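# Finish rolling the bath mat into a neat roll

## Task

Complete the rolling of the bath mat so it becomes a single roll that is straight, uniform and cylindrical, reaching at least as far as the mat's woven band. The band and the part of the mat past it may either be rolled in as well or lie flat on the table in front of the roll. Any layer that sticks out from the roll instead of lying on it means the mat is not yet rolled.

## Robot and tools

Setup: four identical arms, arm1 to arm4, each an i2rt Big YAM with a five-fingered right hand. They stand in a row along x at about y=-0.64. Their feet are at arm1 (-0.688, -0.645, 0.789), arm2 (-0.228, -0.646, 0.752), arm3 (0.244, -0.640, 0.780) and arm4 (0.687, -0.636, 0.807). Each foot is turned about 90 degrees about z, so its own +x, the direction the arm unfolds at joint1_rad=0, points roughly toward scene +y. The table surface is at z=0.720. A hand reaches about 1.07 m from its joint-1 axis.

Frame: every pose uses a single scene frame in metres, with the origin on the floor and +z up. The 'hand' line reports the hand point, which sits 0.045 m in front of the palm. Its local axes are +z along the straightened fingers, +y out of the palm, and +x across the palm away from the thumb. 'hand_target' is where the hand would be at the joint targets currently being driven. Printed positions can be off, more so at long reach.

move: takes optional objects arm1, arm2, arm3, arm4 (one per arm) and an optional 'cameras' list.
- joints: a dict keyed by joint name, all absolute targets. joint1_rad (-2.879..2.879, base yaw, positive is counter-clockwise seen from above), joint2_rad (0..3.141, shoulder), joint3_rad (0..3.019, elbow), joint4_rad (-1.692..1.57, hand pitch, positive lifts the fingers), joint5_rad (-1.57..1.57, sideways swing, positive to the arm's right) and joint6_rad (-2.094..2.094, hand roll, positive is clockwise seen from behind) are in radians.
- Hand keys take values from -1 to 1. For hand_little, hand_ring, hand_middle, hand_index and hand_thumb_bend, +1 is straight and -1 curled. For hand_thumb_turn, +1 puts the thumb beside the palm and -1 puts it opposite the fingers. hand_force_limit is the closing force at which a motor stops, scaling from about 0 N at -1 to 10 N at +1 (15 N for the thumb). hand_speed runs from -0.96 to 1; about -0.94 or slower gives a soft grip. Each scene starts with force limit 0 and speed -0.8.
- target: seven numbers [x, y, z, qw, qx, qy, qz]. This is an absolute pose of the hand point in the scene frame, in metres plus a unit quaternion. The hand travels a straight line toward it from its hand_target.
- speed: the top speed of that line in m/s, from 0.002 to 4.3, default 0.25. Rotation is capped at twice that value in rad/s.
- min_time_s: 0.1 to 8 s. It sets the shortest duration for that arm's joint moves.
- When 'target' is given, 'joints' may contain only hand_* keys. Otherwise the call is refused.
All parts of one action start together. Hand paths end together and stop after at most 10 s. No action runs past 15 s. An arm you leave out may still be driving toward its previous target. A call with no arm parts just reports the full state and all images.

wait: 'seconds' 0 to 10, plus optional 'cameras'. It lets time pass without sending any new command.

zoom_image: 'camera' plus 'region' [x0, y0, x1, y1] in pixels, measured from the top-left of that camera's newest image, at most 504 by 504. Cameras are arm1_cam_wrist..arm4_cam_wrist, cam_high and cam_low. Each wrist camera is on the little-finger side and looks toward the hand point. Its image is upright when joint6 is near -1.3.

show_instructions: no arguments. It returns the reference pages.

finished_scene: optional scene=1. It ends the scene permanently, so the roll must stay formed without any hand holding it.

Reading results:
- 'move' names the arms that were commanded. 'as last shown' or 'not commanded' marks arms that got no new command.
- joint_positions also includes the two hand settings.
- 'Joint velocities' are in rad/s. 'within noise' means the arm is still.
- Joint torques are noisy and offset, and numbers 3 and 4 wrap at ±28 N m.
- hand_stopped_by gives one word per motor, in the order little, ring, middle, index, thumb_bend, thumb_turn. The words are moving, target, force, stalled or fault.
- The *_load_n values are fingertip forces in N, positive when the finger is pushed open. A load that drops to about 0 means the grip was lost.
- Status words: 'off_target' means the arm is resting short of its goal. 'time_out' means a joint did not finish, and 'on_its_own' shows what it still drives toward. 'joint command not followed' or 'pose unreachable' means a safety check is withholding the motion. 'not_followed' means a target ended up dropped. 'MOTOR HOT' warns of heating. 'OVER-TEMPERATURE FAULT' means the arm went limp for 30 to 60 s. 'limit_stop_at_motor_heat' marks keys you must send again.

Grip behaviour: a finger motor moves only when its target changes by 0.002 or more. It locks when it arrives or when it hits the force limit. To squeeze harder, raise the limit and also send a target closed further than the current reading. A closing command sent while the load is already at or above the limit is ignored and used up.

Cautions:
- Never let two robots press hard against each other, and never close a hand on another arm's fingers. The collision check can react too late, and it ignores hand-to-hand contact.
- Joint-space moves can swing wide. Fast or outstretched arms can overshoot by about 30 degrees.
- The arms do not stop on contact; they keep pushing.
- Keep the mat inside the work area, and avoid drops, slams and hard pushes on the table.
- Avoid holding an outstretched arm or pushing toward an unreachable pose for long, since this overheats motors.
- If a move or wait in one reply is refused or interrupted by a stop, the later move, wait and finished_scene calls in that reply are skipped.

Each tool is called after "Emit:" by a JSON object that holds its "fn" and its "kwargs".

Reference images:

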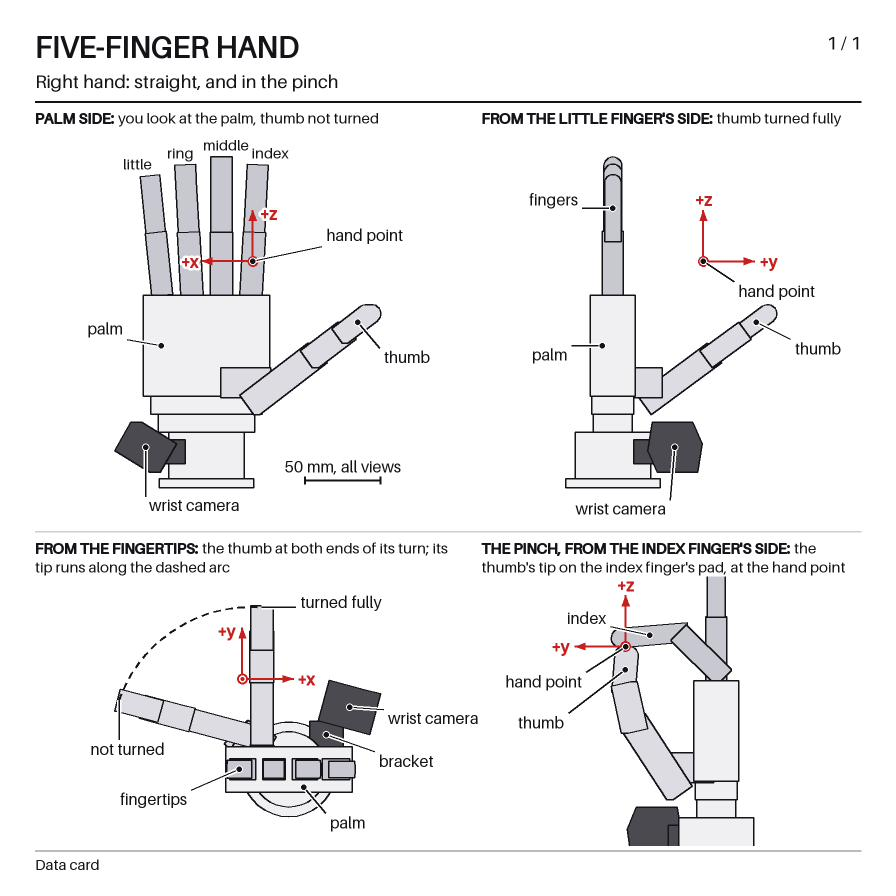

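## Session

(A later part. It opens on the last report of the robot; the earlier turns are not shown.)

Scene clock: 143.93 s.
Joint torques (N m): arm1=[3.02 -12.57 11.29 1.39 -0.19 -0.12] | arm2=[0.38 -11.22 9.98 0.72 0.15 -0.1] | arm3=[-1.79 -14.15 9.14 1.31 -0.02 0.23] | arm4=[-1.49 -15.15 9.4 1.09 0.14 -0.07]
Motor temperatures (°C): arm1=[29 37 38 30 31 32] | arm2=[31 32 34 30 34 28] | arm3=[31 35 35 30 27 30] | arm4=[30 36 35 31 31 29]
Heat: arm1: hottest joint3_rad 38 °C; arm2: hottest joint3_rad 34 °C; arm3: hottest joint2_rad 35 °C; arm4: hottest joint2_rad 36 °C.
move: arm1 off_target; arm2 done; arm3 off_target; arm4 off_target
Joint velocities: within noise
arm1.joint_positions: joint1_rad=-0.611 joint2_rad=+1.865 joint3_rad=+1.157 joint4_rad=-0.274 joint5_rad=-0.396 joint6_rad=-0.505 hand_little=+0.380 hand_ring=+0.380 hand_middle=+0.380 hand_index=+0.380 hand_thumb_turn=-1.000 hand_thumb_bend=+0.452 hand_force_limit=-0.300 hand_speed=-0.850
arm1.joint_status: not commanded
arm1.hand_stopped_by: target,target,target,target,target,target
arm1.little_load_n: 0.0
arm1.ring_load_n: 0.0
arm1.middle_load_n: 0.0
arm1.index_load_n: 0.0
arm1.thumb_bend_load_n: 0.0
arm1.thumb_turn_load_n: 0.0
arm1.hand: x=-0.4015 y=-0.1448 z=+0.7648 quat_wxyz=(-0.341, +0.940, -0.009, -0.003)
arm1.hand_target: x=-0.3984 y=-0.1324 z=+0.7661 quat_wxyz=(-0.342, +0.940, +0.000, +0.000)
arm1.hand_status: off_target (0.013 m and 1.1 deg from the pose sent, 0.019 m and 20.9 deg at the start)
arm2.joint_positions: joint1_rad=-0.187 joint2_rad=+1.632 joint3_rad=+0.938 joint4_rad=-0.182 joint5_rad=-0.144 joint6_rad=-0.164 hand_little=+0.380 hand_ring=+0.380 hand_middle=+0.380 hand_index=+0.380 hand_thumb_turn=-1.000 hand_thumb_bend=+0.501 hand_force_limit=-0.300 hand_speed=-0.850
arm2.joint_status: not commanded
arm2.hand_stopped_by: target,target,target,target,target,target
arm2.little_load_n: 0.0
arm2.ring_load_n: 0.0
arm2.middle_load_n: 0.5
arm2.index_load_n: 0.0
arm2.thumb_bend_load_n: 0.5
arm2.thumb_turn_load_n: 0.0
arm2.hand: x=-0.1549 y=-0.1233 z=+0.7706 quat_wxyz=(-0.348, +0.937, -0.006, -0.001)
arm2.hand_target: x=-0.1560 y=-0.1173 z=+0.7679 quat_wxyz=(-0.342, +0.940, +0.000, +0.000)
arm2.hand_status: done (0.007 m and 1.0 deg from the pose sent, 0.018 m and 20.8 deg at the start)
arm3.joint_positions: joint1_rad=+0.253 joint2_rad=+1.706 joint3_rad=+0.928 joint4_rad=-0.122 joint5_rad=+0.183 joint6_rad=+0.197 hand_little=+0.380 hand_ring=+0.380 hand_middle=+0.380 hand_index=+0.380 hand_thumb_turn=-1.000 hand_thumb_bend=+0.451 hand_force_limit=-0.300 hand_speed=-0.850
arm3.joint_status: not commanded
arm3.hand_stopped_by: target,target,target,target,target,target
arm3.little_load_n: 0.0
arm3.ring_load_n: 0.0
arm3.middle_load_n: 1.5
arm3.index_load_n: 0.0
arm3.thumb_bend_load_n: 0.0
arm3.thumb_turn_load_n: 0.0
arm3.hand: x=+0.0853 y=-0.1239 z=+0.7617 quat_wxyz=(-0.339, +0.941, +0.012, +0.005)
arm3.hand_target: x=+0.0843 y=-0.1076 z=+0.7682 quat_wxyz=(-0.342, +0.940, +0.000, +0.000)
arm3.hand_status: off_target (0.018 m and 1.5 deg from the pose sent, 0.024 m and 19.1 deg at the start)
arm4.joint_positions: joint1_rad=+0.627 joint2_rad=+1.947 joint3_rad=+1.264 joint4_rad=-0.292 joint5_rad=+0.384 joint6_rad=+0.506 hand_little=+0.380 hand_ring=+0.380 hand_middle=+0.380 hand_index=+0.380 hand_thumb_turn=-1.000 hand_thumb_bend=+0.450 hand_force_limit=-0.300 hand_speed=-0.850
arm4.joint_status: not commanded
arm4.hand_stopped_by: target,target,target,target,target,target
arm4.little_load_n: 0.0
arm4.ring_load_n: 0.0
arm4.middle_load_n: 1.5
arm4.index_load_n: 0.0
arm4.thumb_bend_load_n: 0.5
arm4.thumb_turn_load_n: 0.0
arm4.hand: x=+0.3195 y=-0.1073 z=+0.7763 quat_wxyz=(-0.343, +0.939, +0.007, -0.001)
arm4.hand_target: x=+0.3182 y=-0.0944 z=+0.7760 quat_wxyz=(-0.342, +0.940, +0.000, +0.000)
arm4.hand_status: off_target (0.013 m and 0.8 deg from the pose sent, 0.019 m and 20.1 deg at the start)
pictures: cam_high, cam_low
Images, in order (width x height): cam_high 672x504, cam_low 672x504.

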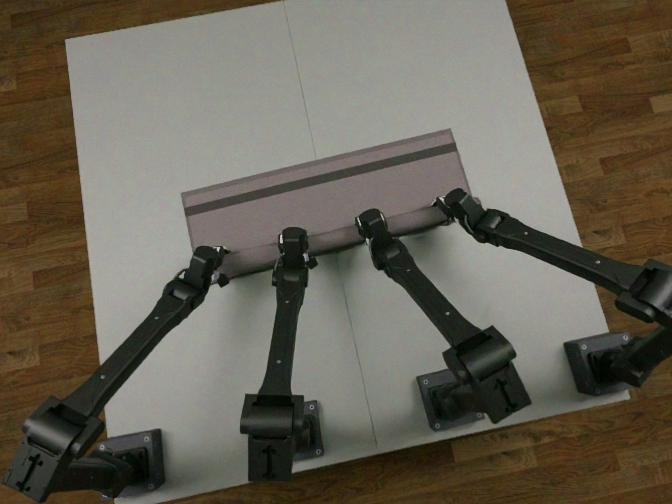

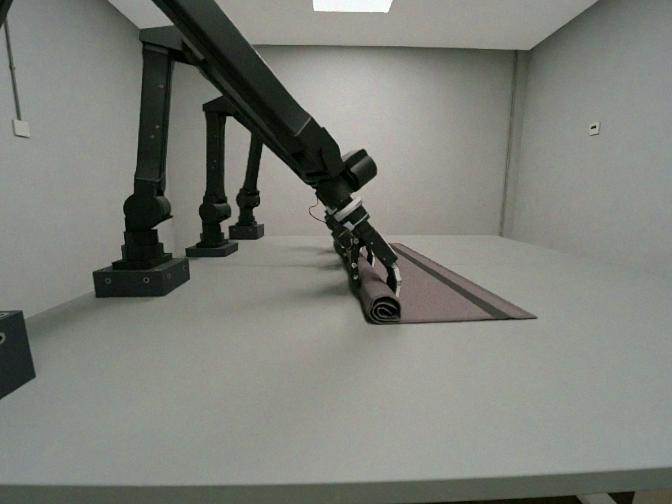

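Emit:
{"fn": "move", "kwargs": {"arm1": {"target":[-0.398,-0.102,0.776,0.1305,-0.9914,0,0],"speed":0.08}, "arm2": {"target":[-0.156,-0.090,0.774,0.1305,-0.9914,0,0],"speed":0.08}, "arm3": {"target":[0.084,-0.080,0.775,0.1305,-0.9914,0,0],"speed":0.08}, "arm4": {"target":[0.318,-0.065,0.784,0.1305,-0.9914,0,0],"speed":0.08}, "cameras": ["cam_low","cam_high"]}}

Emit:
{"fn": "zoom_image", "kwargs": {"camera": "cam_low", "region": [300, 220, 460, 340]}}

Emit:
{"fn": "zoom_image", "kwargs": {"camera": "cam_high", "region": [140, 120, 500, 320]}}

Scene clock: 147.77 s.
Joint torques (N m): arm1=[2.73 -15.68 12.19 0.84 -0.04 -0.05] | arm2=[-0.91 -13.98 10.63 0.68 0.2 -0.08] | arm3=[-1.79 -17.2 10.14 1.17 -0.04 0.22] | arm4=[-1.73 -17.96 10.76 0.84 0.04 -0.13]
Motor temperatures (°C): arm1=[29 37 39 30 31 32] | arm2=[31 32 34 30 34 28] | arm3=[31 35 35 30 27 30] | arm4=[30 36 35 31 31 29]
Heat: arm1: hottest joint3_rad 39 °C; arm2: hottest joint3_rad 34 °C; arm3: hottest joint2_rad 35 °C; arm4: hottest joint2_rad 36 °C.
move: arm1 off_target; arm2 off_target; arm3 off_target; arm4 off_target
Joint velocities: within noise
arm1.joint_positions: joint1_rad=-0.503 joint2_rad=+2.073 joint3_rad=+1.634 joint4_rad=-0.902 joint5_rad=-0.135 joint6_rad=-0.514 hand_little=+0.380 hand_ring=+0.380 hand_middle=+0.380 hand_index=+0.380 hand_thumb_turn=-1.000 hand_thumb_bend=+0.452 hand_force_limit=-0.300 hand_speed=-0.850
arm1.joint_status: not commanded
arm1.hand_stopped_by: target,target,target,target,target,target
arm1.little_load_n: 0.0
arm1.ring_load_n: 0.0
arm1.middle_load_n: 0.0
arm1.index_load_n: 0.0
arm1.thumb_bend_load_n: -0.5
arm1.thumb_turn_load_n: 0.0
arm1.hand: x=-0.3984 y=-0.1141 z=+0.7809 quat_wxyz=(-0.132, +0.991, -0.004, +0.000)
arm1.hand_target: x=-0.3983 y=-0.1024 z=+0.7760 quat_wxyz=(-0.131, +0.991, +0.000, +0.000)
arm1.hand_status: off_target (0.013 m and 0.5 deg from the pose sent, 0.044 m and 24.9 deg at the start)
arm2.joint_positions: joint1_rad=-0.143 joint2_rad=+1.874 joint3_rad=+1.422 joint4_rad=-0.857 joint5_rad=-0.046 joint6_rad=-0.169 hand_little=+0.380 hand_ring=+0.380 hand_middle=+0.380 hand_index=+0.380 hand_thumb_turn=-1.000 hand_thumb_bend=+0.500 hand_force_limit=-0.300 hand_speed=-0.850
arm2.joint_status: not commanded
arm2.hand_stopped_by: target,target,target,target,target,target
arm2.little_load_n: 0.0
arm2.ring_load_n: 0.0
arm2.middle_load_n: -6.5
arm2.index_load_n: 0.0
arm2.thumb_bend_load_n: 0.0
arm2.thumb_turn_load_n: 0.0
arm2.hand: x=-0.1548 y=-0.0997 z=+0.7843 quat_wxyz=(-0.135, +0.991, -0.005, -0.001)
arm2.hand_target: x=-0.1560 y=-0.0906 z=+0.7739 quat_wxyz=(-0.131, +0.991, +0.000, +0.000)
arm2.hand_status: off_target (0.014 m and 0.8 deg from the pose sent, 0.033 m and 25.8 deg at the start)
arm3.joint_positions: joint1_rad=+0.200 joint2_rad=+1.926 joint3_rad=+1.407 joint4_rad=-0.807 joint5_rad=+0.063 joint6_rad=+0.201 hand_little=+0.380 hand_ring=+0.380 hand_middle=+0.380 hand_index=+0.380 hand_thumb_turn=-1.000 hand_thumb_bend=+0.450 hand_force_limit=-0.300 hand_speed=-0.850
arm3.joint_status: not commanded
arm3.hand_stopped_by: target,target,target,target,target,target
arm3.little_load_n: 0.0
arm3.ring_load_n: 0.0
arm3.middle_load_n: -5.0
arm3.index_load_n: 0.0
arm3.thumb_bend_load_n: 0.0
arm3.thumb_turn_load_n: 0.0
arm3.hand: x=+0.0843 y=-0.0996 z=+0.7767 quat_wxyz=(-0.125, +0.992, +0.013, +0.004)
arm3.hand_target: x=+0.0844 y=-0.0806 z=+0.7753 quat_wxyz=(-0.131, +0.991, +0.000, +0.000)
arm3.hand_status: off_target (0.020 m and 1.6 deg from the pose sent, 0.046 m and 24.7 deg at the start)
arm4.joint_positions: joint1_rad=+0.525 joint2_rad=+2.166 joint3_rad=+1.764 joint4_rad=-0.950 joint5_rad=+0.126 joint6_rad=+0.515 hand_little=+0.380 hand_ring=+0.380 hand_middle=+0.380 hand_index=+0.380 hand_thumb_turn=-1.000 hand_thumb_bend=+0.450 hand_force_limit=-0.300 hand_speed=-0.850
arm4.joint_status: not commanded
arm4.hand_stopped_by: target,target,target,target,target,target
arm4.little_load_n: 0.0
arm4.ring_load_n: 0.0
arm4.middle_load_n: -3.5
arm4.index_load_n: 0.0
arm4.thumb_bend_load_n: 0.0
arm4.thumb_turn_load_n: 0.0
arm4.hand: x=+0.3193 y=-0.0811 z=+0.7897 quat_wxyz=(-0.128, +0.992, +0.005, +0.001)
arm4.hand_target: x=+0.3185 y=-0.0655 z=+0.7842 quat_wxyz=(-0.131, +0.991, +0.000, +0.000)
arm4.hand_status: off_target (0.017 m and 0.6 deg from the pose sent, 0.043 m and 25.2 deg at the start)
pictures: cam_high, cam_low
Images, in order (width x height): cam_high 672x504, cam_low 672x504.

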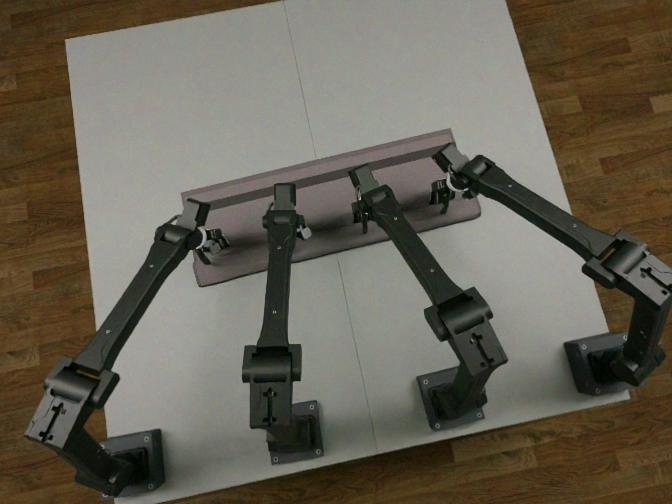

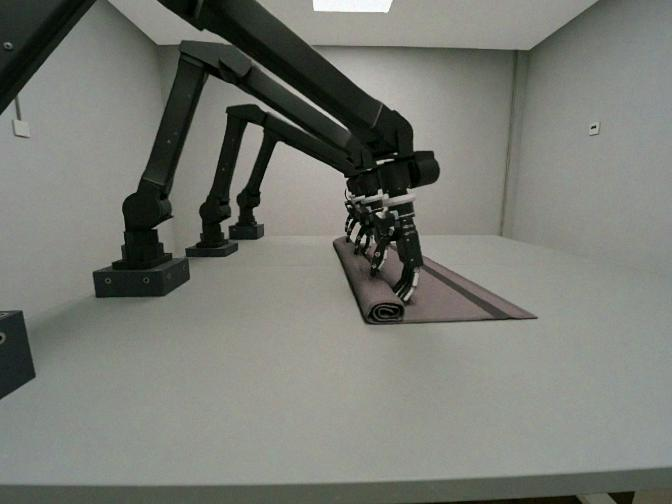

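Scaled by 3.150 from the camera's image (finer frame: 960x720).

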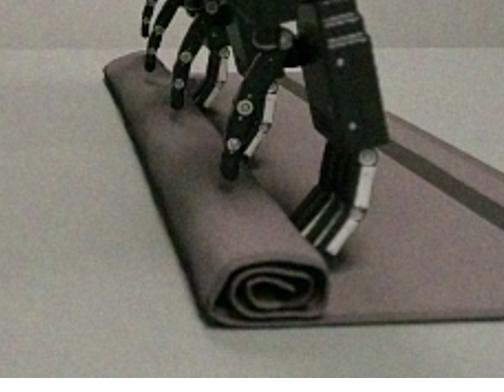

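Scaled by 1.400 from the camera's image (finer frame: 960x720).

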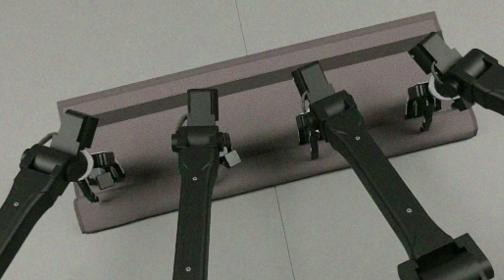

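Emit:
{"fn": "move", "kwargs": {"arm1": {"joints":{"hand_thumb_bend":0.93,"hand_index":0.75,"hand_middle":0.75,"hand_ring":0.75,"hand_little":0.75,"hand_speed":-0.6},"target":[-0.398,-0.112,0.835,0.1305,-0.9914,0,0],"speed":0.12}, "arm2": {"joints":{"hand_thumb_bend":0.93,"hand_index":0.75,"hand_middle":0.75,"hand_ring":0.75,"hand_little":0.75,"hand_speed":-0.6},"target":[-0.156,-0.10,0.835,0.1305,-0.9914,0,0],"speed":0.12}, "arm3": {"joints":{"hand_thumb_bend":0.93,"hand_index":0.75,"hand_middle":0.75,"hand_ring":0.75,"hand_little":0.75,"hand_speed":-0.6},"target":[0.084,-0.09,0.835,0.1305,-0.9914,0,0],"speed":0.12}, "arm4": {"joints":{"hand_thumb_bend":0.93,"hand_index":0.75,"hand_middle":0.75,"hand_ring":0.75,"hand_little":0.75,"hand_speed":-0.6},"target":[0.318,-0.075,0.845,0.1305,-0.9914,0,0],"speed":0.12}}}

Emit:
{"fn": "move", "kwargs": {"arm1": {"target":[-0.398,-0.149,0.80,0.5,-0.866,0,0],"speed":0.25}, "arm2": {"target":[-0.156,-0.136,0.80,0.5,-0.866,0,0],"speed":0.25}, "arm3": {"target":[0.084,-0.123,0.80,0.5,-0.866,0,0],"speed":0.25}, "arm4": {"target":[0.318,-0.111,0.81,0.5,-0.866,0,0],"speed":0.25}, "cameras": ["cam_low","cam_high"]}}

Emit:
{"fn": "zoom_image", "kwargs": {"camera": "cam_low", "region": [300, 220, 460, 340]}}

Emit:
{"fn": "zoom_image", "kwargs": {"camera": "cam_high", "region": [140, 120, 500, 320]}}

Scene clock: 150.93 s.
Joint torques (N m): arm1=[1.73 -16.85 12.05 1.05 -0.08 -0.17] | arm2=[-0.38 -19.66 12.01 -0.01 0.11 -0.11] | arm3=[-1.49 -23.41 10.71 0.62 0.08 0.22] | arm4=[-1.2 -22.83 11.14 0.31 0.11 -0.01]
Motor temperatures (°C): arm1=[29 37 39 30 31 32] | arm2=[31 33 34 30 34 28] | arm3=[31 36 36 30 27 30] | arm4=[30 36 35 30 31 29]
Heat: arm1: hottest joint3_rad 39 °C; arm2: hottest joint3_rad 34 °C; arm3: hottest joint2_rad 36 °C; arm4: hottest joint2_rad 36 °C.
move: arm1 off_target; arm2 off_target; arm3 off_target; arm4 off_target
Joint velocities: within noise
arm1.joint_positions: joint1_rad=-0.503 joint2_rad=+2.014 joint3_rad=+1.672 joint4_rad=-1.016 joint5_rad=-0.135 joint6_rad=-0.514 hand_little=+0.750 hand_ring=+0.750 hand_middle=+0.750 hand_index=+0.750 hand_thumb_turn=-1.000 hand_thumb_bend=+0.930 hand_force_limit=-0.300 hand_speed=-0.600
arm1.joint_status: all done
arm1.hand_stopped_by: target,target,target,target,target,target
arm1.little_load_n: 0.0
arm1.ring_load_n: 0.0
arm1.middle_load_n: 0.0
arm1.index_load_n: 0.0
arm1.thumb_bend_load_n: 0.0
arm1.thumb_turn_load_n: 0.0
arm1.hand: x=-0.4028 y=-0.1215 z=+0.8288 quat_wxyz=(-0.125, +0.992, -0.004, -0.005)
arm1.hand_target: x=-0.3982 y=-0.1122 z=+0.8351 quat_wxyz=(-0.131, +0.991, +0.000, +0.000)
arm1.hand_status: off_target (0.012 m and 1.0 deg from the pose sent, 0.054 m and 0.5 deg at the start)
arm2.joint_positions: joint1_rad=-0.143 joint2_rad=+1.844 joint3_rad=+1.453 joint4_rad=-0.979 joint5_rad=-0.044 joint6_rad=-0.169 hand_little=+0.750 hand_ring=+0.750 hand_middle=+0.750 hand_index=+0.750 hand_thumb_turn=-1.000 hand_thumb_bend=+0.930 hand_force_limit=-0.300 hand_speed=-0.600
arm2.joint_status: all done
arm2.hand_stopped_by: target,target,target,target,target,target
arm2.little_load_n: 0.0
arm2.ring_load_n: 0.0
arm2.middle_load_n: 0.0
arm2.index_load_n: 0.0
arm2.thumb_bend_load_n: 0.0
arm2.thumb_turn_load_n: 0.0
arm2.hand: x=-0.1578 y=-0.1175 z=+0.8105 quat_wxyz=(-0.104, +0.995, -0.006, -0.005)
arm2.hand_target: x=-0.1562 y=-0.1010 z=+0.8351 quat_wxyz=(-0.131, +0.991, +0.000, +0.000)
arm2.hand_status: off_target (0.030 m and 3.1 deg from the pose sent, 0.051 m and 0.8 deg at the start)
arm3.joint_positions: joint1_rad=+0.200 joint2_rad=+1.903 joint3_rad=+1.430 joint4_rad=-0.919 joint5_rad=+0.060 joint6_rad=+0.205 hand_little=+0.750 hand_ring=+0.750 hand_middle=+0.750 hand_index=+0.750 hand_thumb_turn=-1.000 hand_thumb_bend=+0.930 hand_force_limit=-0.300 hand_speed=-0.600
arm3.joint_status: all done
arm3.hand_stopped_by: target,target,target,target,target,target
arm3.little_load_n: 0.0
arm3.ring_load_n: 0.0
arm3.middle_load_n: 0.0
arm3.index_load_n: 0.0
arm3.thumb_bend_load_n: 0.0
arm3.thumb_turn_load_n: 0.0
arm3.hand: x=+0.0875 y=-0.1164 z=+0.7966 quat_wxyz=(-0.093, +0.996, +0.012, +0.009)
arm3.hand_target: x=+0.0846 y=-0.0918 z=+0.8354 quat_wxyz=(-0.131, +0.991, +0.000, +0.000)
arm3.hand_status: off_target (0.047 m and 4.6 deg from the pose sent, 0.059 m and 1.6 deg at the start)
arm4.joint_positions: joint1_rad=+0.526 joint2_rad=+2.146 joint3_rad=+1.785 joint4_rad=-1.054 joint5_rad=+0.126 joint6_rad=+0.515 hand_little=+0.750 hand_ring=+0.750 hand_middle=+0.750 hand_index=+0.750 hand_thumb_turn=-1.000 hand_thumb_bend=+0.930 hand_force_limit=-0.300 hand_speed=-0.600
arm4.joint_status: all done
arm4.hand_stopped_by: target,target,target,target,target,target
arm4.little_load_n: 0.0
arm4.ring_load_n: 0.0
arm4.middle_load_n: 0.0
arm4.index_load_n: 0.0
arm4.thumb_bend_load_n: 0.0
arm4.thumb_turn_load_n: 0.0
arm4.hand: x=+0.3279 y=-0.0961 z=+0.8086 quat_wxyz=(-0.101, +0.995, +0.007, +0.016)
arm4.hand_target: x=+0.3190 y=-0.0765 z=+0.8454 quat_wxyz=(-0.131, +0.991, +0.000, +0.000)
arm4.hand_status: off_target (0.043 m and 4.0 deg from the pose sent, 0.056 m and 0.6 deg at the start)
pictures: none

Scene clock: 153.47 s.
Joint torques (N m): arm1=[0.56 -12.22 6.9 2.73 -0.48 0.1] | arm2=[-2.14 -11.99 6.89 1.88 -0.18 0.08] | arm3=[0.21 -14.62 5.34 3.49 0.23 -0.11] | arm4=[-0.03 -16.97 5.42 2.82 0.33 -0.2]
Motor temperatures (°C): arm1=[29 37 39 30 31 32] | arm2=[31 33 35 30 34 28] | arm3=[31 36 36 30 27 30] | arm4=[30 36 35 30 31 29]
Heat: arm1: hottest joint3_rad 39 °C; arm2: hottest joint3_rad 35 °C; arm3: hottest joint2_rad 36 °C; arm4: hottest joint2_rad 36 °C.
move: arm1 done; arm2 done; arm3 off_target; arm4 done
Joint velocities: within noise
arm1.joint_positions: joint1_rad=-0.688 joint2_rad=+1.767 joint3_rad=+0.952 joint4_rad=+0.159 joint5_rad=-0.613 joint6_rad=-0.429 hand_little=+0.750 hand_ring=+0.750 hand_middle=+0.750 hand_index=+0.750 hand_thumb_turn=-1.000 hand_thumb_bend=+0.930 hand_force_limit=-0.300 hand_speed=-0.600
arm1.joint_status: not commanded
arm1.hand_stopped_by: target,target,target,target,target,target
arm1.little_load_n: 0.0
arm1.ring_load_n: 0.0
arm1.middle_load_n: 0.0
arm1.index_load_n: 0.0
arm1.thumb_bend_load_n: 0.0
arm1.thumb_turn_load_n: 0.0
arm1.hand: x=-0.3987 y=-0.1447 z=+0.8049 quat_wxyz=(-0.500, +0.866, +0.007, +0.002)
arm1.hand_target: x=-0.3980 y=-0.1490 z=+0.8001 quat_wxyz=(-0.500, +0.866, +0.000, +0.000)
arm1.hand_status: done (0.007 m and 0.8 deg from the pose sent, 0.040 m and 45.7 deg at the start)
arm2.joint_positions: joint1_rad=-0.217 joint2_rad=+1.503 joint3_rad=+0.681 joint4_rad=+0.258 joint5_rad=-0.226 joint6_rad=-0.148 hand_little=+0.750 hand_ring=+0.750 hand_middle=+0.750 hand_index=+0.750 hand_thumb_turn=-1.000 hand_thumb_bend=+0.930 hand_force_limit=-0.300 hand_speed=-0.600
arm2.joint_status: not commanded
arm2.hand_stopped_by: target,target,target,target,target,target
arm2.little_load_n: 0.0
arm2.ring_load_n: -0.5
arm2.middle_load_n: 0.0
arm2.index_load_n: -0.5
arm2.thumb_bend_load_n: 0.0
arm2.thumb_turn_load_n: 0.0
arm2.hand: x=-0.1596 y=-0.1383 z=+0.7944 quat_wxyz=(-0.491, +0.871, +0.006, -0.001)
arm2.hand_target: x=-0.1560 y=-0.1361 z=+0.8000 quat_wxyz=(-0.500, +0.866, +0.000, +0.000)
arm2.hand_status: done (0.007 m and 1.4 deg from the pose sent, 0.021 m and 48.0 deg at the start)
arm3.joint_positions: joint1_rad=+0.282 joint2_rad=+1.610 joint3_rad=+0.703 joint4_rad=+0.326 joint5_rad=+0.283 joint6_rad=+0.184 hand_little=+0.750 hand_ring=+0.750 hand_middle=+0.750 hand_index=+0.750 hand_thumb_turn=-1.000 hand_thumb_bend=+0.930 hand_force_limit=-0.300 hand_speed=-0.600
arm3.joint_status: not commanded
arm3.hand_stopped_by: target,target,target,target,target,target
arm3.little_load_n: 0.0
arm3.ring_load_n: 0.0
arm3.middle_load_n: 0.0
arm3.index_load_n: 0.0
arm3.thumb_bend_load_n: 0.0
arm3.thumb_turn_load_n: 0.0
arm3.hand: x=+0.0905 y=-0.1247 z=+0.7909 quat_wxyz=(-0.486, +0.874, -0.009, +0.003)
arm3.hand_target: x=+0.0840 y=-0.1231 z=+0.7999 quat_wxyz=(-0.500, +0.866, +0.000, +0.000)
arm3.hand_status: off_target (0.011 m and 2.2 deg from the pose sent, 0.008 m and 49.3 deg at the start)
arm4.joint_positions: joint1_rad=+0.701 joint2_rad=+1.870 joint3_rad=+1.052 joint4_rad=+0.138 joint5_rad=+0.600 joint6_rad=+0.425 hand_little=+0.750 hand_ring=+0.750 hand_middle=+0.750 hand_index=+0.750 hand_thumb_turn=-1.000 hand_thumb_bend=+0.930 hand_force_limit=-0.300 hand_speed=-0.600
arm4.joint_status: not commanded
arm4.hand_stopped_by: target,target,target,target,target,target
arm4.little_load_n: 0.0
arm4.ring_load_n: 0.0
arm4.middle_load_n: 0.0
arm4.index_load_n: 0.0
arm4.thumb_bend_load_n: 0.0
arm4.thumb_turn_load_n: 0.0
arm4.hand: x=+0.3193 y=-0.1100 z=+0.8028 quat_wxyz=(-0.492, +0.870, -0.002, +0.004)
arm4.hand_target: x=+0.3180 y=-0.1109 z=+0.8099 quat_wxyz=(-0.500, +0.866, +0.000, +0.000)
arm4.hand_status: done (0.007 m and 1.2 deg from the pose sent, 0.018 m and 48.5 deg at the start)
pictures: cam_high, cam_low
Images, in order (width x height): cam_high 672x504, cam_low 672x504.

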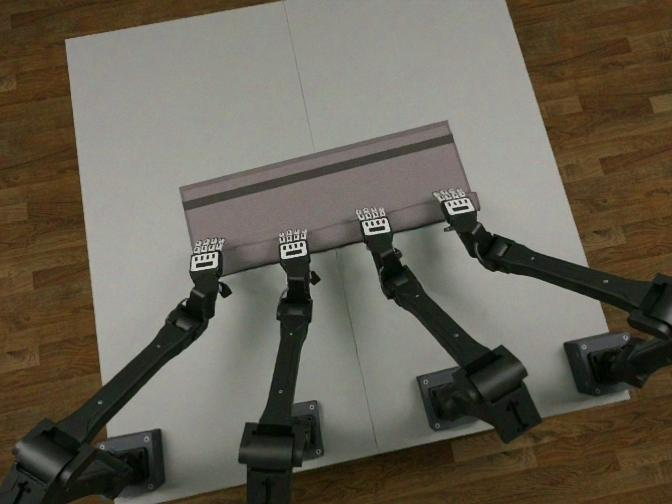

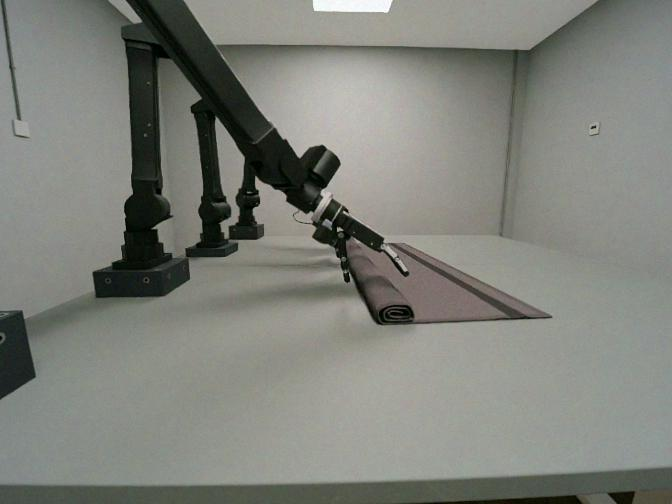

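Scaled by 3.150 from the camera's image (finer frame: 960x720).

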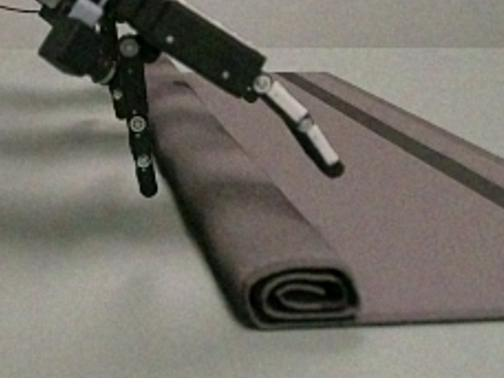

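Scaled by 1.400 from the camera's image (finer frame: 960x720).

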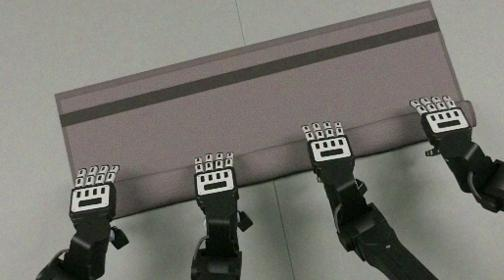

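Emit:
{"fn": "move", "kwargs": {"arm1": {"target":[-0.398,-0.132,0.745,0.5,-0.866,0,0],"speed":0.08}, "arm2": {"target":[-0.156,-0.119,0.750,0.5,-0.866,0,0],"speed":0.08}, "arm3": {"target":[0.084,-0.106,0.750,0.5,-0.866,0,0],"speed":0.08}, "arm4": {"target":[0.318,-0.093,0.757,0.5,-0.866,0,0],"speed":0.08}}}

Emit:
{"fn": "move", "kwargs": {"arm1": {"joints":{"hand_force_limit":0.1,"hand_speed":-0.82,"hand_thumb_bend":0.5,"hand_index":0.42,"hand_middle":0.42,"hand_ring":0.42,"hand_little":0.42},"target":[-0.398,-0.134,0.737,0.5,-0.866,0,0],"speed":0.05}, "arm2": {"joints":{"hand_force_limit":0.1,"hand_speed":-0.82,"hand_thumb_bend":0.5,"hand_index":0.42,"hand_middle":0.42,"hand_ring":0.42,"hand_little":0.42}}, "arm3": {"joints":{"hand_force_limit":0.1,"hand_speed":-0.82,"hand_thumb_bend":0.5,"hand_index":0.42,"hand_middle":0.42,"hand_ring":0.42,"hand_little":0.42}}, "arm4": {"joints":{"hand_force_limit":0.1,"hand_speed":-0.82,"hand_thumb_bend":0.5,"hand_index":0.42,"hand_middle":0.42,"hand_ring":0.42,"hand_little":0.42}}, "cameras": ["cam_low","cam_high"]}}

Emit:
{"fn": "zoom_image", "kwargs": {"camera": "cam_low", "region": [300, 220, 460, 340]}}

Emit:
{"fn": "zoom_image", "kwargs": {"camera": "cam_high", "region": [140, 120, 500, 320]}}

Scene clock: 155.67 s.
Joint torques (N m): arm1=[2.49 -12.28 7.3 2.47 -0.32 -0.05] | arm2=[0.15 -10.34 6.8 2.03 0.09 0.08] | arm3=[-1.03 -13.22 6.01 3.41 0.12 -0.1] | arm4=[-1.32 -15.56 6.63 2.7 0.16 -0.19]
Motor temperatures (°C): arm1=[29 37 39 30 31 32] | arm2=[31 33 35 30 34 28] | arm3=[31 36 36 30 27 30] | arm4=[30 36 35 31 31 29]
Heat: arm1: hottest joint3_rad 39 °C; arm2: hottest joint3_rad 35 °C; arm3: hottest joint2_rad 36 °C; arm4: hottest joint2_rad 36 °C.
move: arm1 done; arm2 done; arm3 off_target; arm4 done
Joint velocities: within noise
arm1.joint_positions: joint1_rad=-0.683 joint2_rad=+1.897 joint3_rad=+0.952 joint4_rad=+0.298 joint5_rad=-0.602 joint6_rad=-0.412 hand_little=+0.750 hand_ring=+0.750 hand_middle=+0.750 hand_index=+0.750 hand_thumb_turn=-1.000 hand_thumb_bend=+0.930 hand_force_limit=-0.300 hand_speed=-0.600
arm1.joint_status: not commanded
arm1.hand_stopped_by: target,target,target,target,target,target
arm1.little_load_n: 0.0
arm1.ring_load_n: 0.0
arm1.middle_load_n: 0.0
arm1.index_load_n: 0.0
arm1.thumb_bend_load_n: 0.0
arm1.thumb_turn_load_n: 0.0
arm1.hand: x=-0.3943 y=-0.1371 z=+0.7529 quat_wxyz=(-0.501, +0.865, +0.000, +0.004)
arm1.hand_target: x=-0.3981 y=-0.1323 z=+0.7451 quat_wxyz=(-0.500, +0.866, +0.000, +0.000)
arm1.hand_status: done (0.010 m and 0.5 deg from the pose sent, 0.061 m and 0.8 deg at the start)
arm2.joint_positions: joint1_rad=-0.217 joint2_rad=+1.641 joint3_rad=+0.681 joint4_rad=+0.418 joint5_rad=-0.222 joint6_rad=-0.137 hand_little=+0.750 hand_ring=+0.750 hand_middle=+0.750 hand_index=+0.750 hand_thumb_turn=-1.000 hand_thumb_bend=+0.931 hand_force_limit=-0.300 hand_speed=-0.600
arm2.joint_status: not commanded
arm2.hand_stopped_by: target,target,target,target,target,target
arm2.little_load_n: 0.0
arm2.ring_load_n: 0.0
arm2.middle_load_n: 0.0
arm2.index_load_n: 0.0
arm2.thumb_bend_load_n: 3.0
arm2.thumb_turn_load_n: 0.0
arm2.hand: x=-0.1557 y=-0.1230 z=+0.7562 quat_wxyz=(-0.500, +0.866, +0.001, +0.000)
arm2.hand_target: x=-0.1560 y=-0.1193 z=+0.7500 quat_wxyz=(-0.500, +0.866, +0.000, +0.000)
arm2.hand_status: done (0.007 m and 0.1 deg from the pose sent, 0.049 m and 1.4 deg at the start)
arm3.joint_positions: joint1_rad=+0.282 joint2_rad=+1.750 joint3_rad=+0.703 joint4_rad=+0.476 joint5_rad=+0.275 joint6_rad=+0.177 hand_little=+0.750 hand_ring=+0.750 hand_middle=+0.750 hand_index=+0.750 hand_thumb_turn=-1.000 hand_thumb_bend=+0.930 hand_force_limit=-0.300 hand_speed=-0.600
arm3.joint_status: not commanded
arm3.hand_stopped_by: target,target,target,target,target,target
arm3.little_load_n: 0.0
arm3.ring_load_n: 0.0
arm3.middle_load_n: 0.0
arm3.index_load_n: -0.5
arm3.thumb_bend_load_n: 0.0
arm3.thumb_turn_load_n: 0.0
arm3.hand: x=+0.0865 y=-0.1164 z=+0.7472 quat_wxyz=(-0.489, +0.872, -0.005, +0.000)
arm3.hand_target: x=+0.0841 y=-0.1062 z=+0.7503 quat_wxyz=(-0.500, +0.866, +0.000, +0.000)
arm3.hand_status: off_target (0.011 m and 1.5 deg from the pose sent, 0.045 m and 2.2 deg at the start)
arm4.joint_positions: joint1_rad=+0.691 joint2_rad=+1.972 joint3_rad=+1.052 joint4_rad=+0.260 joint5_rad=+0.586 joint6_rad=+0.409 hand_little=+0.750 hand_ring=+0.750 hand_middle=+0.750 hand_index=+0.750 hand_thumb_turn=-1.000 hand_thumb_bend=+0.930 hand_force_limit=-0.300 hand_speed=-0.600
arm4.joint_status: not commanded
arm4.hand_stopped_by: target,target,target,target,target,target
arm4.little_load_n: 0.0
arm4.ring_load_n: 0.0
arm4.middle_load_n: 0.5
arm4.index_load_n: -0.5
arm4.thumb_bend_load_n: 0.0
arm4.thumb_turn_load_n: 0.0
arm4.hand: x=+0.3178 y=-0.1013 z=+0.7608 quat_wxyz=(-0.497, +0.868, +0.001, -0.001)
arm4.hand_target: x=+0.3181 y=-0.0933 z=+0.7570 quat_wxyz=(-0.500, +0.866, +0.000, +0.000)
arm4.hand_status: done (0.009 m and 0.5 deg from the pose sent, 0.049 m and 1.1 deg at the start)
pictures: none

Scene clock: 157.83 s.
Joint torques (N m): arm1=[1.38 -11.87 6.82 2.73 -0.3 -0.01] | arm2=[-0.21 -10.05 6.67 1.36 0.07 -0.03] | arm3=[-0.97 -13.33 6.01 3.34 0.12 -0.07] | arm4=[-1.03 -14.45 6.56 2.61 0.21 -0.14]
Motor temperatures (°C): arm1=[29 37 39 30 31 32] | arm2=[31 33 35 30 34 28] | arm3=[31 36 36 30 27 30] | arm4=[30 36 35 31 31 29]
Heat: arm1: hottest joint3_rad 39 °C; arm2: hottest joint3_rad 35 °C; arm3: hottest joint2_rad 36 °C; arm4: hottest joint2_rad 36 °C.
move: arm1 off_target; arm2 done; arm3 done; arm4 done
Joint velocities: within noise
arm1.joint_positions: joint1_rad=-0.683 joint2_rad=+1.911 joint3_rad=+0.952 joint4_rad=+0.316 joint5_rad=-0.602 joint6_rad=-0.412 hand_little=+0.420 hand_ring=+0.420 hand_middle=+0.420 hand_index=+0.420 hand_thumb_turn=-1.000 hand_thumb_bend=+0.502 hand_force_limit=+0.100 hand_speed=-0.820
arm1.joint_status: all done
arm1.hand_stopped_by: target,target,target,target,target,target
arm1.little_load_n: 0.0
arm1.ring_load_n: 0.0
arm1.middle_load_n: 0.5
arm1.index_load_n: 0.5
arm1.thumb_bend_load_n: 2.0
arm1.thumb_turn_load_n: 0.0
arm1.hand: x=-0.3935 y=-0.1361 z=+0.7482 quat_wxyz=(-0.503, +0.864, +0.001, +0.005)
arm1.hand_target: x=-0.3981 y=-0.1343 z=+0.7372 quat_wxyz=(-0.500, +0.866, +0.000, +0.000)
arm1.hand_status: off_target (0.012 m and 0.7 deg from the pose sent, 0.017 m and 0.5 deg at the start)
arm2.joint_positions: joint1_rad=-0.217 joint2_rad=+1.649 joint3_rad=+0.681 joint4_rad=+0.434 joint5_rad=-0.221 joint6_rad=-0.135 hand_little=+0.420 hand_ring=+0.420 hand_middle=+0.420 hand_index=+0.420 hand_thumb_turn=-1.000 hand_thumb_bend=+0.500 hand_force_limit=+0.100 hand_speed=-0.820
arm2.joint_status: all done
arm2.hand_stopped_by: target,target,target,target,target,target
arm2.little_load_n: 0.0
arm2.ring_load_n: 0.5
arm2.middle_load_n: 1.5
arm2.index_load_n: 0.0
arm2.thumb_bend_load_n: 0.5
arm2.thumb_turn_load_n: 0.0
arm2.hand: x=-0.1551 y=-0.1210 z=+0.7555 quat_wxyz=(-0.504, +0.864, +0.001, +0.001)
arm2.hand_target: x=-0.1560 y=-0.1193 z=+0.7500 quat_wxyz=(-0.500, +0.866, +0.000, +0.000)
arm2.hand_status: not commanded
arm3.joint_positions: joint1_rad=+0.282 joint2_rad=+1.752 joint3_rad=+0.703 joint4_rad=+0.477 joint5_rad=+0.275 joint6_rad=+0.174 hand_little=+0.420 hand_ring=+0.420 hand_middle=+0.420 hand_index=+0.420 hand_thumb_turn=-1.000 hand_thumb_bend=+0.501 hand_force_limit=+0.100 hand_speed=-0.820
arm3.joint_status: all done
arm3.hand_stopped_by: target,target,target,target,target,target
arm3.little_load_n: 0.0
arm3.ring_load_n: 0.5
arm3.middle_load_n: 0.0
arm3.index_load_n: 0.0
arm3.thumb_bend_load_n: 0.5
arm3.thumb_turn_load_n: 0.5
arm3.hand: x=+0.0867 y=-0.1166 z=+0.7463 quat_wxyz=(-0.489, +0.872, -0.004, +0.001)
arm3.hand_target: x=+0.0841 y=-0.1063 z=+0.7502 quat_wxyz=(-0.500, +0.866, +0.000, +0.000)
arm3.hand_status: not commanded
arm4.joint_positions: joint1_rad=+0.689 joint2_rad=+1.973 joint3_rad=+1.052 joint4_rad=+0.262 joint5_rad=+0.586 joint6_rad=+0.408 hand_little=+0.420 hand_ring=+0.420 hand_middle=+0.420 hand_index=+0.420 hand_thumb_turn=-1.000 hand_thumb_bend=+0.501 hand_force_limit=+0.100 hand_speed=-0.820
arm4.joint_status: all done
arm4.hand_stopped_by: target,target,target,target,target,target
arm4.little_load_n: 0.0
arm4.ring_load_n: 0.5
arm4.middle_load_n: 0.5
arm4.index_load_n: 0.0
arm4.thumb_bend_load_n: 1.0
arm4.thumb_turn_load_n: 0.0
arm4.hand: x=+0.3187 y=-0.1006 z=+0.7603 quat_wxyz=(-0.497, +0.868, +0.001, +0.000)
arm4.hand_target: x=+0.3182 y=-0.0932 z=+0.7571 quat_wxyz=(-0.500, +0.866, +0.000, +0.000)
arm4.hand_status: not commanded
pictures: cam_high, cam_low
Images, in order (width x height): cam_high 672x504, cam_low 672x504.

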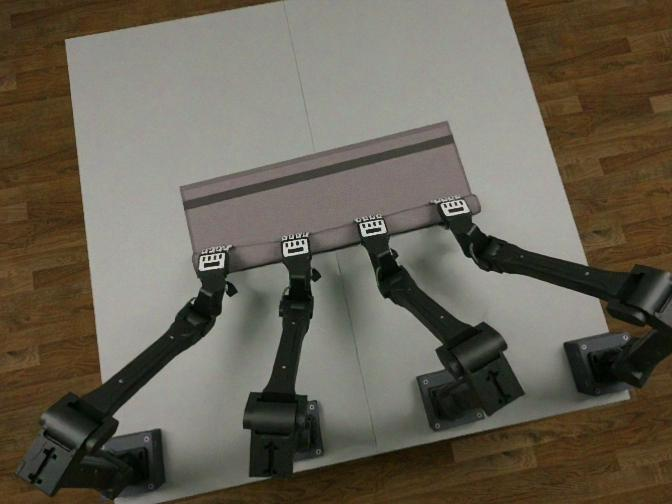

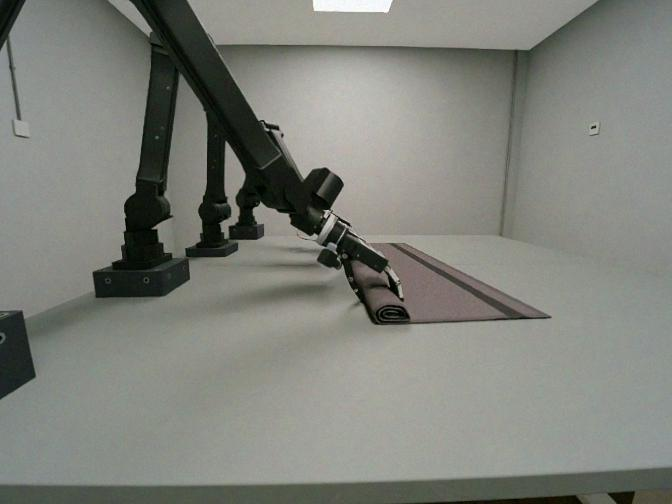

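Scaled by 3.150 from the camera's image (finer frame: 960x720).

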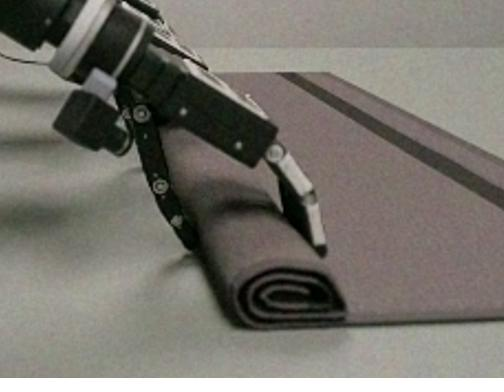

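Scaled by 1.400 from the camera's image (finer frame: 960x720).

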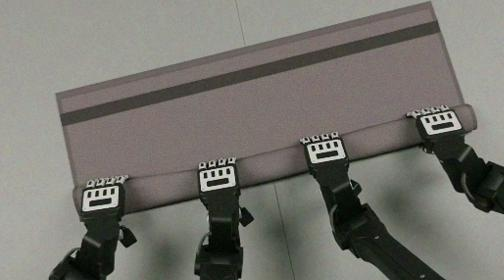

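Emit:
{"fn": "move", "kwargs": {"arm1": {"joints":{"hand_thumb_bend":0.36,"hand_index":0.33,"hand_middle":0.33,"hand_ring":0.33,"hand_little":0.33}}, "arm2": {"joints":{"hand_thumb_bend":0.36,"hand_index":0.33,"hand_middle":0.33,"hand_ring":0.33,"hand_little":0.33}}, "arm3": {"joints":{"hand_thumb_bend":0.36,"hand_index":0.33,"hand_middle":0.33,"hand_ring":0.33,"hand_little":0.33}}, "arm4": {"joints":{"hand_thumb_bend":0.36,"hand_index":0.33,"hand_middle":0.33,"hand_ring":0.33,"hand_little":0.33}}, "cameras": ["cam_low","cam_high"]}}

Emit:
{"fn": "zoom_image", "kwargs": {"camera": "cam_low", "region": [300, 220, 460, 340]}}

Emit:
{"fn": "zoom_image", "kwargs": {"camera": "cam_high", "region": [140, 120, 500, 320]}}

Scene clock: 159.27 s.
Joint torques (N m): arm1=[1.67 -11.63 6.84 2.4 -0.31 -0.13] | arm2=[-1.14 -11.63 6.63 1.18 0 -0.02] | arm3=[-0.91 -13.33 6.02 3.11 0.13 -0.07] | arm4=[-0.91 -15.27 6.45 2.35 0.18 -0.13]
Motor temperatures (°C): arm1=[29 37 39 30 31 32] | arm2=[31 33 35 30 34 28] | arm3=[31 36 36 30 27 30] | arm4=[30 36 35 31 31 29]
Heat: arm1: hottest joint3_rad 39 °C; arm2: hottest joint3_rad 35 °C; arm3: hottest joint2_rad 36 °C; arm4: hottest joint2_rad 36 °C.
move: arm1 done; arm2 done; arm3 done; arm4 done
Joint velocities: within noise
arm1.joint_positions: joint1_rad=-0.683 joint2_rad=+1.911 joint3_rad=+0.952 joint4_rad=+0.326 joint5_rad=-0.602 joint6_rad=-0.408 hand_little=+0.330 hand_ring=+0.330 hand_middle=+0.331 hand_index=+0.330 hand_thumb_turn=-1.000 hand_thumb_bend=+0.363 hand_force_limit=+0.100 hand_speed=-0.820
arm1.joint_status: all done
arm1.hand_stopped_by: target,target,target,target,target,target
arm1.little_load_n: 0.5
arm1.ring_load_n: 1.0
arm1.middle_load_n: 2.5
arm1.index_load_n: 0.5
arm1.thumb_bend_load_n: 3.5
arm1.thumb_turn_load_n: 1.0
arm1.hand: x=-0.3926 y=-0.1346 z=+0.7498 quat_wxyz=(-0.506, +0.862, +0.001, +0.007)
arm1.hand_target: x=-0.3981 y=-0.1343 z=+0.7372 quat_wxyz=(-0.500, +0.866, +0.000, +0.000)
arm1.hand_status: not commanded
arm2.joint_positions: joint1_rad=-0.217 joint2_rad=+1.649 joint3_rad=+0.681 joint4_rad=+0.438 joint5_rad=-0.221 joint6_rad=-0.135 hand_little=+0.330 hand_ring=+0.330 hand_middle=+0.331 hand_index=+0.330 hand_thumb_turn=-1.000 hand_thumb_bend=+0.362 hand_force_limit=+0.100 hand_speed=-0.820
arm2.joint_status: all done
arm2.hand_stopped_by: target,target,target,target,target,target
arm2.little_load_n: 0.0
arm2.ring_load_n: 1.0
arm2.middle_load_n: 4.0
arm2.index_load_n: 0.0
arm2.thumb_bend_load_n: 2.5
arm2.thumb_turn_load_n: 0.5
arm2.hand: x=-0.1549 y=-0.1203 z=+0.7562 quat_wxyz=(-0.505, +0.863, +0.001, +0.002)
arm2.hand_target: x=-0.1560 y=-0.1193 z=+0.7500 quat_wxyz=(-0.500, +0.866, +0.000, +0.000)
arm2.hand_status: not commanded
arm3.joint_positions: joint1_rad=+0.282 joint2_rad=+1.752 joint3_rad=+0.703 joint4_rad=+0.483 joint5_rad=+0.274 joint6_rad=+0.174 hand_little=+0.330 hand_ring=+0.330 hand_middle=+0.330 hand_index=+0.330 hand_thumb_turn=-1.000 hand_thumb_bend=+0.362 hand_force_limit=+0.100 hand_speed=-0.820
arm3.joint_status: all done
arm3.hand_stopped_by: target,target,target,target,target,target
arm3.little_load_n: 0.5
arm3.ring_load_n: 1.5
arm3.middle_load_n: 2.0
arm3.index_load_n: 0.0
arm3.thumb_bend_load_n: 2.5
arm3.thumb_turn_load_n: 1.0
arm3.hand: x=+0.0863 y=-0.1155 z=+0.7475 quat_wxyz=(-0.492, +0.871, -0.004, +0.000)
arm3.hand_target: x=+0.0841 y=-0.1063 z=+0.7502 quat_wxyz=(-0.500, +0.866, +0.000, +0.000)
arm3.hand_status: not commanded
arm4.joint_positions: joint1_rad=+0.688 joint2_rad=+1.973 joint3_rad=+1.052 joint4_rad=+0.268 joint5_rad=+0.586 joint6_rad=+0.407 hand_little=+0.330 hand_ring=+0.330 hand_middle=+0.331 hand_index=+0.330 hand_thumb_turn=-1.000 hand_thumb_bend=+0.362 hand_force_limit=+0.100 hand_speed=-0.820
arm4.joint_status: all done
arm4.hand_stopped_by: target,target,target,target,target,target
arm4.little_load_n: 0.0
arm4.ring_load_n: 1.0
arm4.middle_load_n: 2.5
arm4.index_load_n: 0.0
arm4.thumb_bend_load_n: 2.5
arm4.thumb_turn_load_n: 0.5
arm4.hand: x=+0.3184 y=-0.0994 z=+0.7614 quat_wxyz=(-0.499, +0.867, +0.000, -0.002)
arm4.hand_target: x=+0.3182 y=-0.0931 z=+0.7572 quat_wxyz=(-0.500, +0.866, +0.000, +0.000)
arm4.hand_status: not commanded
pictures: cam_high, cam_low
Images, in order (width x height): cam_high 672x504, cam_low 672x504.

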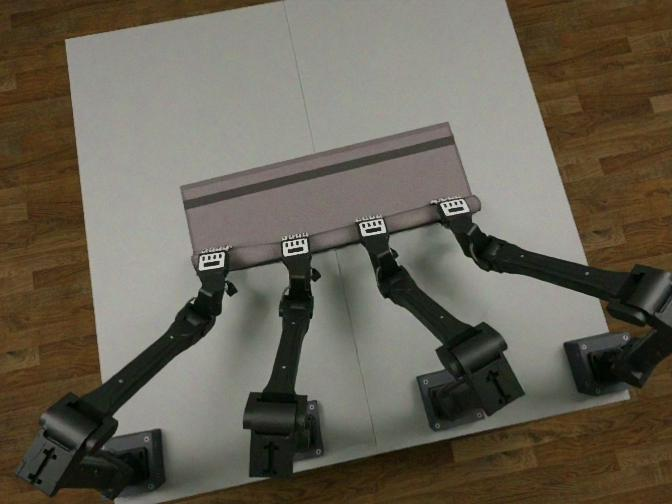

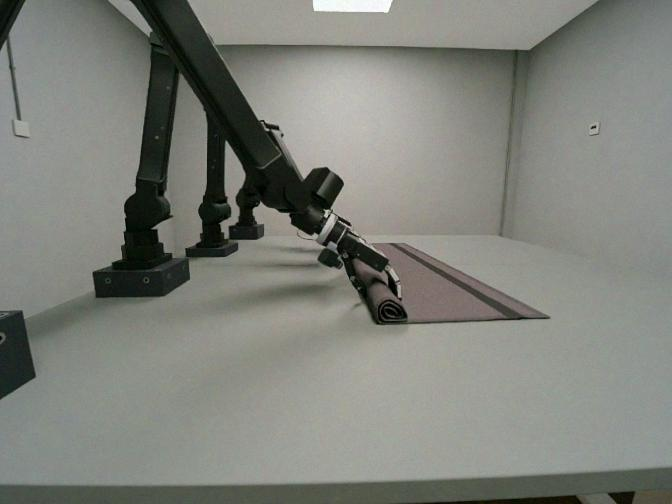

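Scaled by 3.150 from the camera's image (finer frame: 960x720).

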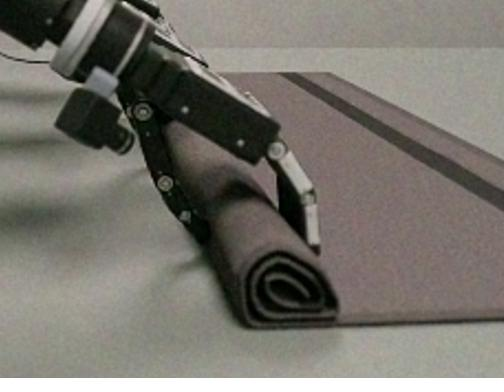

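Scaled by 1.400 from the camera's image (finer frame: 960x720).

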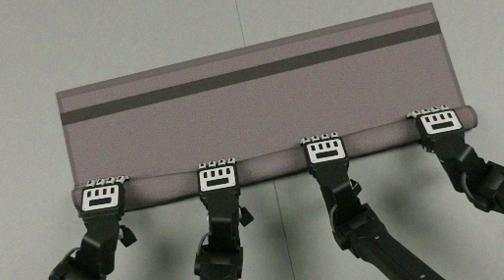

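Emit:
{"fn": "move", "kwargs": {"arm1": {"target":[-0.398,-0.112,0.782,0.3827,-0.9239,0,0],"speed":0.06}, "arm2": {"target":[-0.156,-0.101,0.788,0.3827,-0.9239,0,0],"speed":0.06}, "arm3": {"target":[0.084,-0.089,0.786,0.3827,-0.9239,0,0],"speed":0.06}, "arm4": {"target":[0.318,-0.076,0.798,0.3827,-0.9239,0,0],"speed":0.06}, "cameras": ["cam_low","cam_high"]}}

Emit:
{"fn": "zoom_image", "kwargs": {"camera": "cam_low", "region": [300, 220, 460, 340]}}

Emit:
{"fn": "zoom_image", "kwargs": {"camera": "cam_high", "region": [140, 120, 500, 320]}}

Scene clock: 162.77 s.
Joint torques (N m): arm1=[2.32 -14.86 11.37 1.52 -0.23 -0.07] | arm2=[0.26 -13.39 11.06 0.55 0.04 -0.14] | arm3=[-1.96 -17.67 9.25 1.5 0.02 0.23] | arm4=[-1.55 -18.73 9.76 1.06 0.32 -0.02]
Motor temperatures (°C): arm1=[29 37 39 30 31 32] | arm2=[31 33 35 30 34 28] | arm3=[31 36 36 30 27 30] | arm4=[30 36 35 31 31 29]
Heat: arm1: hottest joint3_rad 39 °C; arm2: hottest joint3_rad 35 °C; arm3: hottest joint2_rad 36 °C; arm4: hottest joint2_rad 36 °C.
move: arm1 off_target; arm2 off_target; arm3 off_target; arm4 off_target
Joint velocities: within noise
arm1.joint_positions: joint1_rad=-0.607 joint2_rad=+1.875 joint3_rad=+1.154 joint4_rad=-0.198 joint5_rad=-0.435 joint6_rad=-0.467 hand_little=+0.330 hand_ring=+0.330 hand_middle=+0.330 hand_index=+0.330 hand_thumb_turn=-1.000 hand_thumb_bend=+0.362 hand_force_limit=+0.100 hand_speed=-0.820
arm1.joint_status: not commanded
arm1.hand_stopped_by: target,target,target,target,target,target
arm1.little_load_n: 0.0
arm1.ring_load_n: 0.0
arm1.middle_load_n: 0.0
arm1.index_load_n: 0.0
arm1.thumb_bend_load_n: 0.0
arm1.thumb_turn_load_n: 0.0
arm1.hand: x=-0.4033 y=-0.1277 z=+0.7680 quat_wxyz=(-0.373, +0.928, -0.012, -0.009)
arm1.hand_target: x=-0.3984 y=-0.1125 z=+0.7823 quat_wxyz=(-0.383, +0.924, +0.000, +0.000)
arm1.hand_status: off_target (0.022 m and 2.1 deg from the pose sent, 0.040 m and 15.8 deg at the start)
arm2.joint_positions: joint1_rad=-0.189 joint2_rad=+1.627 joint3_rad=+0.919 joint4_rad=-0.122 joint5_rad=-0.154 joint6_rad=-0.153 hand_little=+0.330 hand_ring=+0.330 hand_middle=+0.331 hand_index=+0.330 hand_thumb_turn=-1.000 hand_thumb_bend=+0.362 hand_force_limit=+0.100 hand_speed=-0.820
arm2.joint_status: not commanded
arm2.hand_stopped_by: target,target,target,target,target,target
arm2.little_load_n: 0.0
arm2.ring_load_n: 0.5
arm2.middle_load_n: 1.0
arm2.index_load_n: 0.0
arm2.thumb_bend_load_n: 0.5
arm2.thumb_turn_load_n: 0.0
arm2.hand: x=-0.1556 y=-0.1177 z=+0.7729 quat_wxyz=(-0.370, +0.929, -0.008, -0.003)
arm2.hand_target: x=-0.1562 y=-0.1016 z=+0.7882 quat_wxyz=(-0.383, +0.924, +0.000, +0.000)
arm2.hand_status: off_target (0.023 m and 1.9 deg from the pose sent, 0.037 m and 15.7 deg at the start)
arm3.joint_positions: joint1_rad=+0.253 joint2_rad=+1.721 joint3_rad=+0.920 joint4_rad=-0.051 joint5_rad=+0.198 joint6_rad=+0.180 hand_little=+0.330 hand_ring=+0.330 hand_middle=+0.330 hand_index=+0.330 hand_thumb_turn=-1.000 hand_thumb_bend=+0.362 hand_force_limit=+0.100 hand_speed=-0.820
arm3.joint_status: not commanded
arm3.hand_stopped_by: target,target,target,target,target,target
arm3.little_load_n: 0.0
arm3.ring_load_n: 0.0
arm3.middle_load_n: 1.0
arm3.index_load_n: 0.0
arm3.thumb_bend_load_n: 0.5
arm3.thumb_turn_load_n: 0.0
arm3.hand: x=+0.0861 y=-0.1131 z=+0.7595 quat_wxyz=(-0.362, +0.932, +0.015, +0.009)
arm3.hand_target: x=+0.0845 y=-0.0901 z=+0.7865 quat_wxyz=(-0.383, +0.924, +0.000, +0.000)
arm3.hand_status: off_target (0.036 m and 3.3 deg from the pose sent, 0.047 m and 13.9 deg at the start)
arm4.joint_positions: joint1_rad=+0.627 joint2_rad=+1.955 joint3_rad=+1.253 joint4_rad=-0.230 joint5_rad=+0.422 joint6_rad=+0.473 hand_little=+0.330 hand_ring=+0.330 hand_middle=+0.331 hand_index=+0.330 hand_thumb_turn=-1.000 hand_thumb_bend=+0.361 hand_force_limit=+0.100 hand_speed=-0.820
arm4.joint_status: not commanded
arm4.hand_stopped_by: target,target,target,target,target,target
arm4.little_load_n: 0.0
arm4.ring_load_n: 0.0
arm4.middle_load_n: 1.0
arm4.index_load_n: 0.0
arm4.thumb_bend_load_n: 0.5
arm4.thumb_turn_load_n: 0.0
arm4.hand: x=+0.3230 y=-0.0969 z=+0.7745 quat_wxyz=(-0.368, +0.930, +0.012, +0.008)
arm4.hand_target: x=+0.3186 y=-0.0769 z=+0.7984 quat_wxyz=(-0.383, +0.924, +0.000, +0.000)
arm4.hand_status: off_target (0.032 m and 2.5 deg from the pose sent, 0.044 m and 14.8 deg at the start)
pictures: cam_high, cam_low
Images, in order (width x height): cam_high 672x504, cam_low 672x504.

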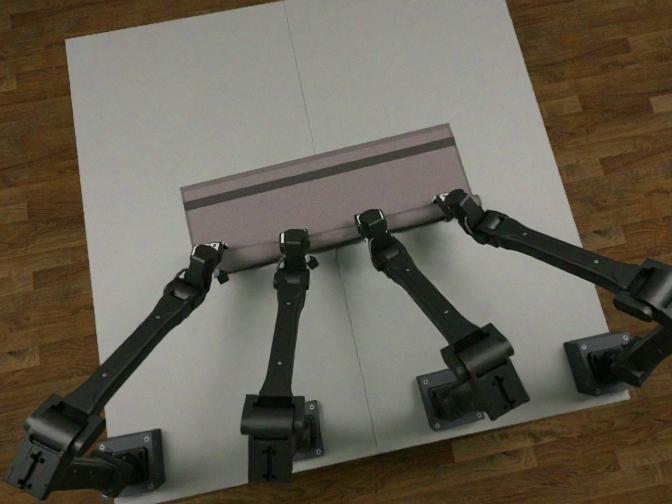

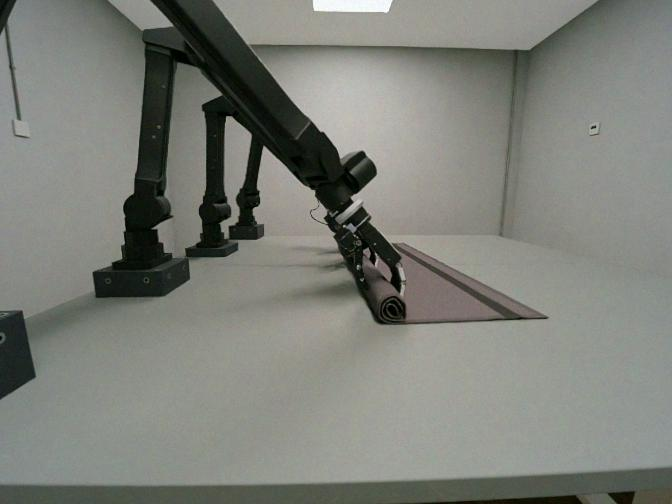

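Scaled by 3.150 from the camera's image (finer frame: 960x720).

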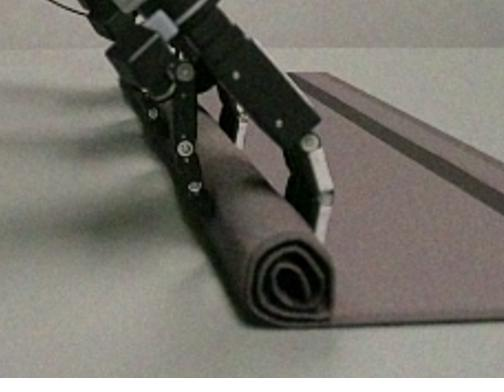

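Scaled by 1.400 from the camera's image (finer frame: 960x720).

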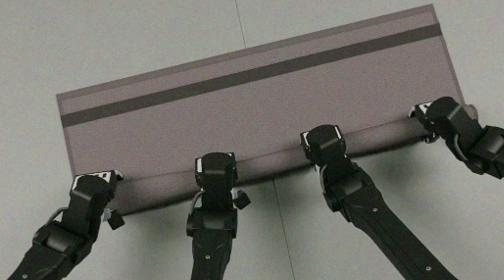

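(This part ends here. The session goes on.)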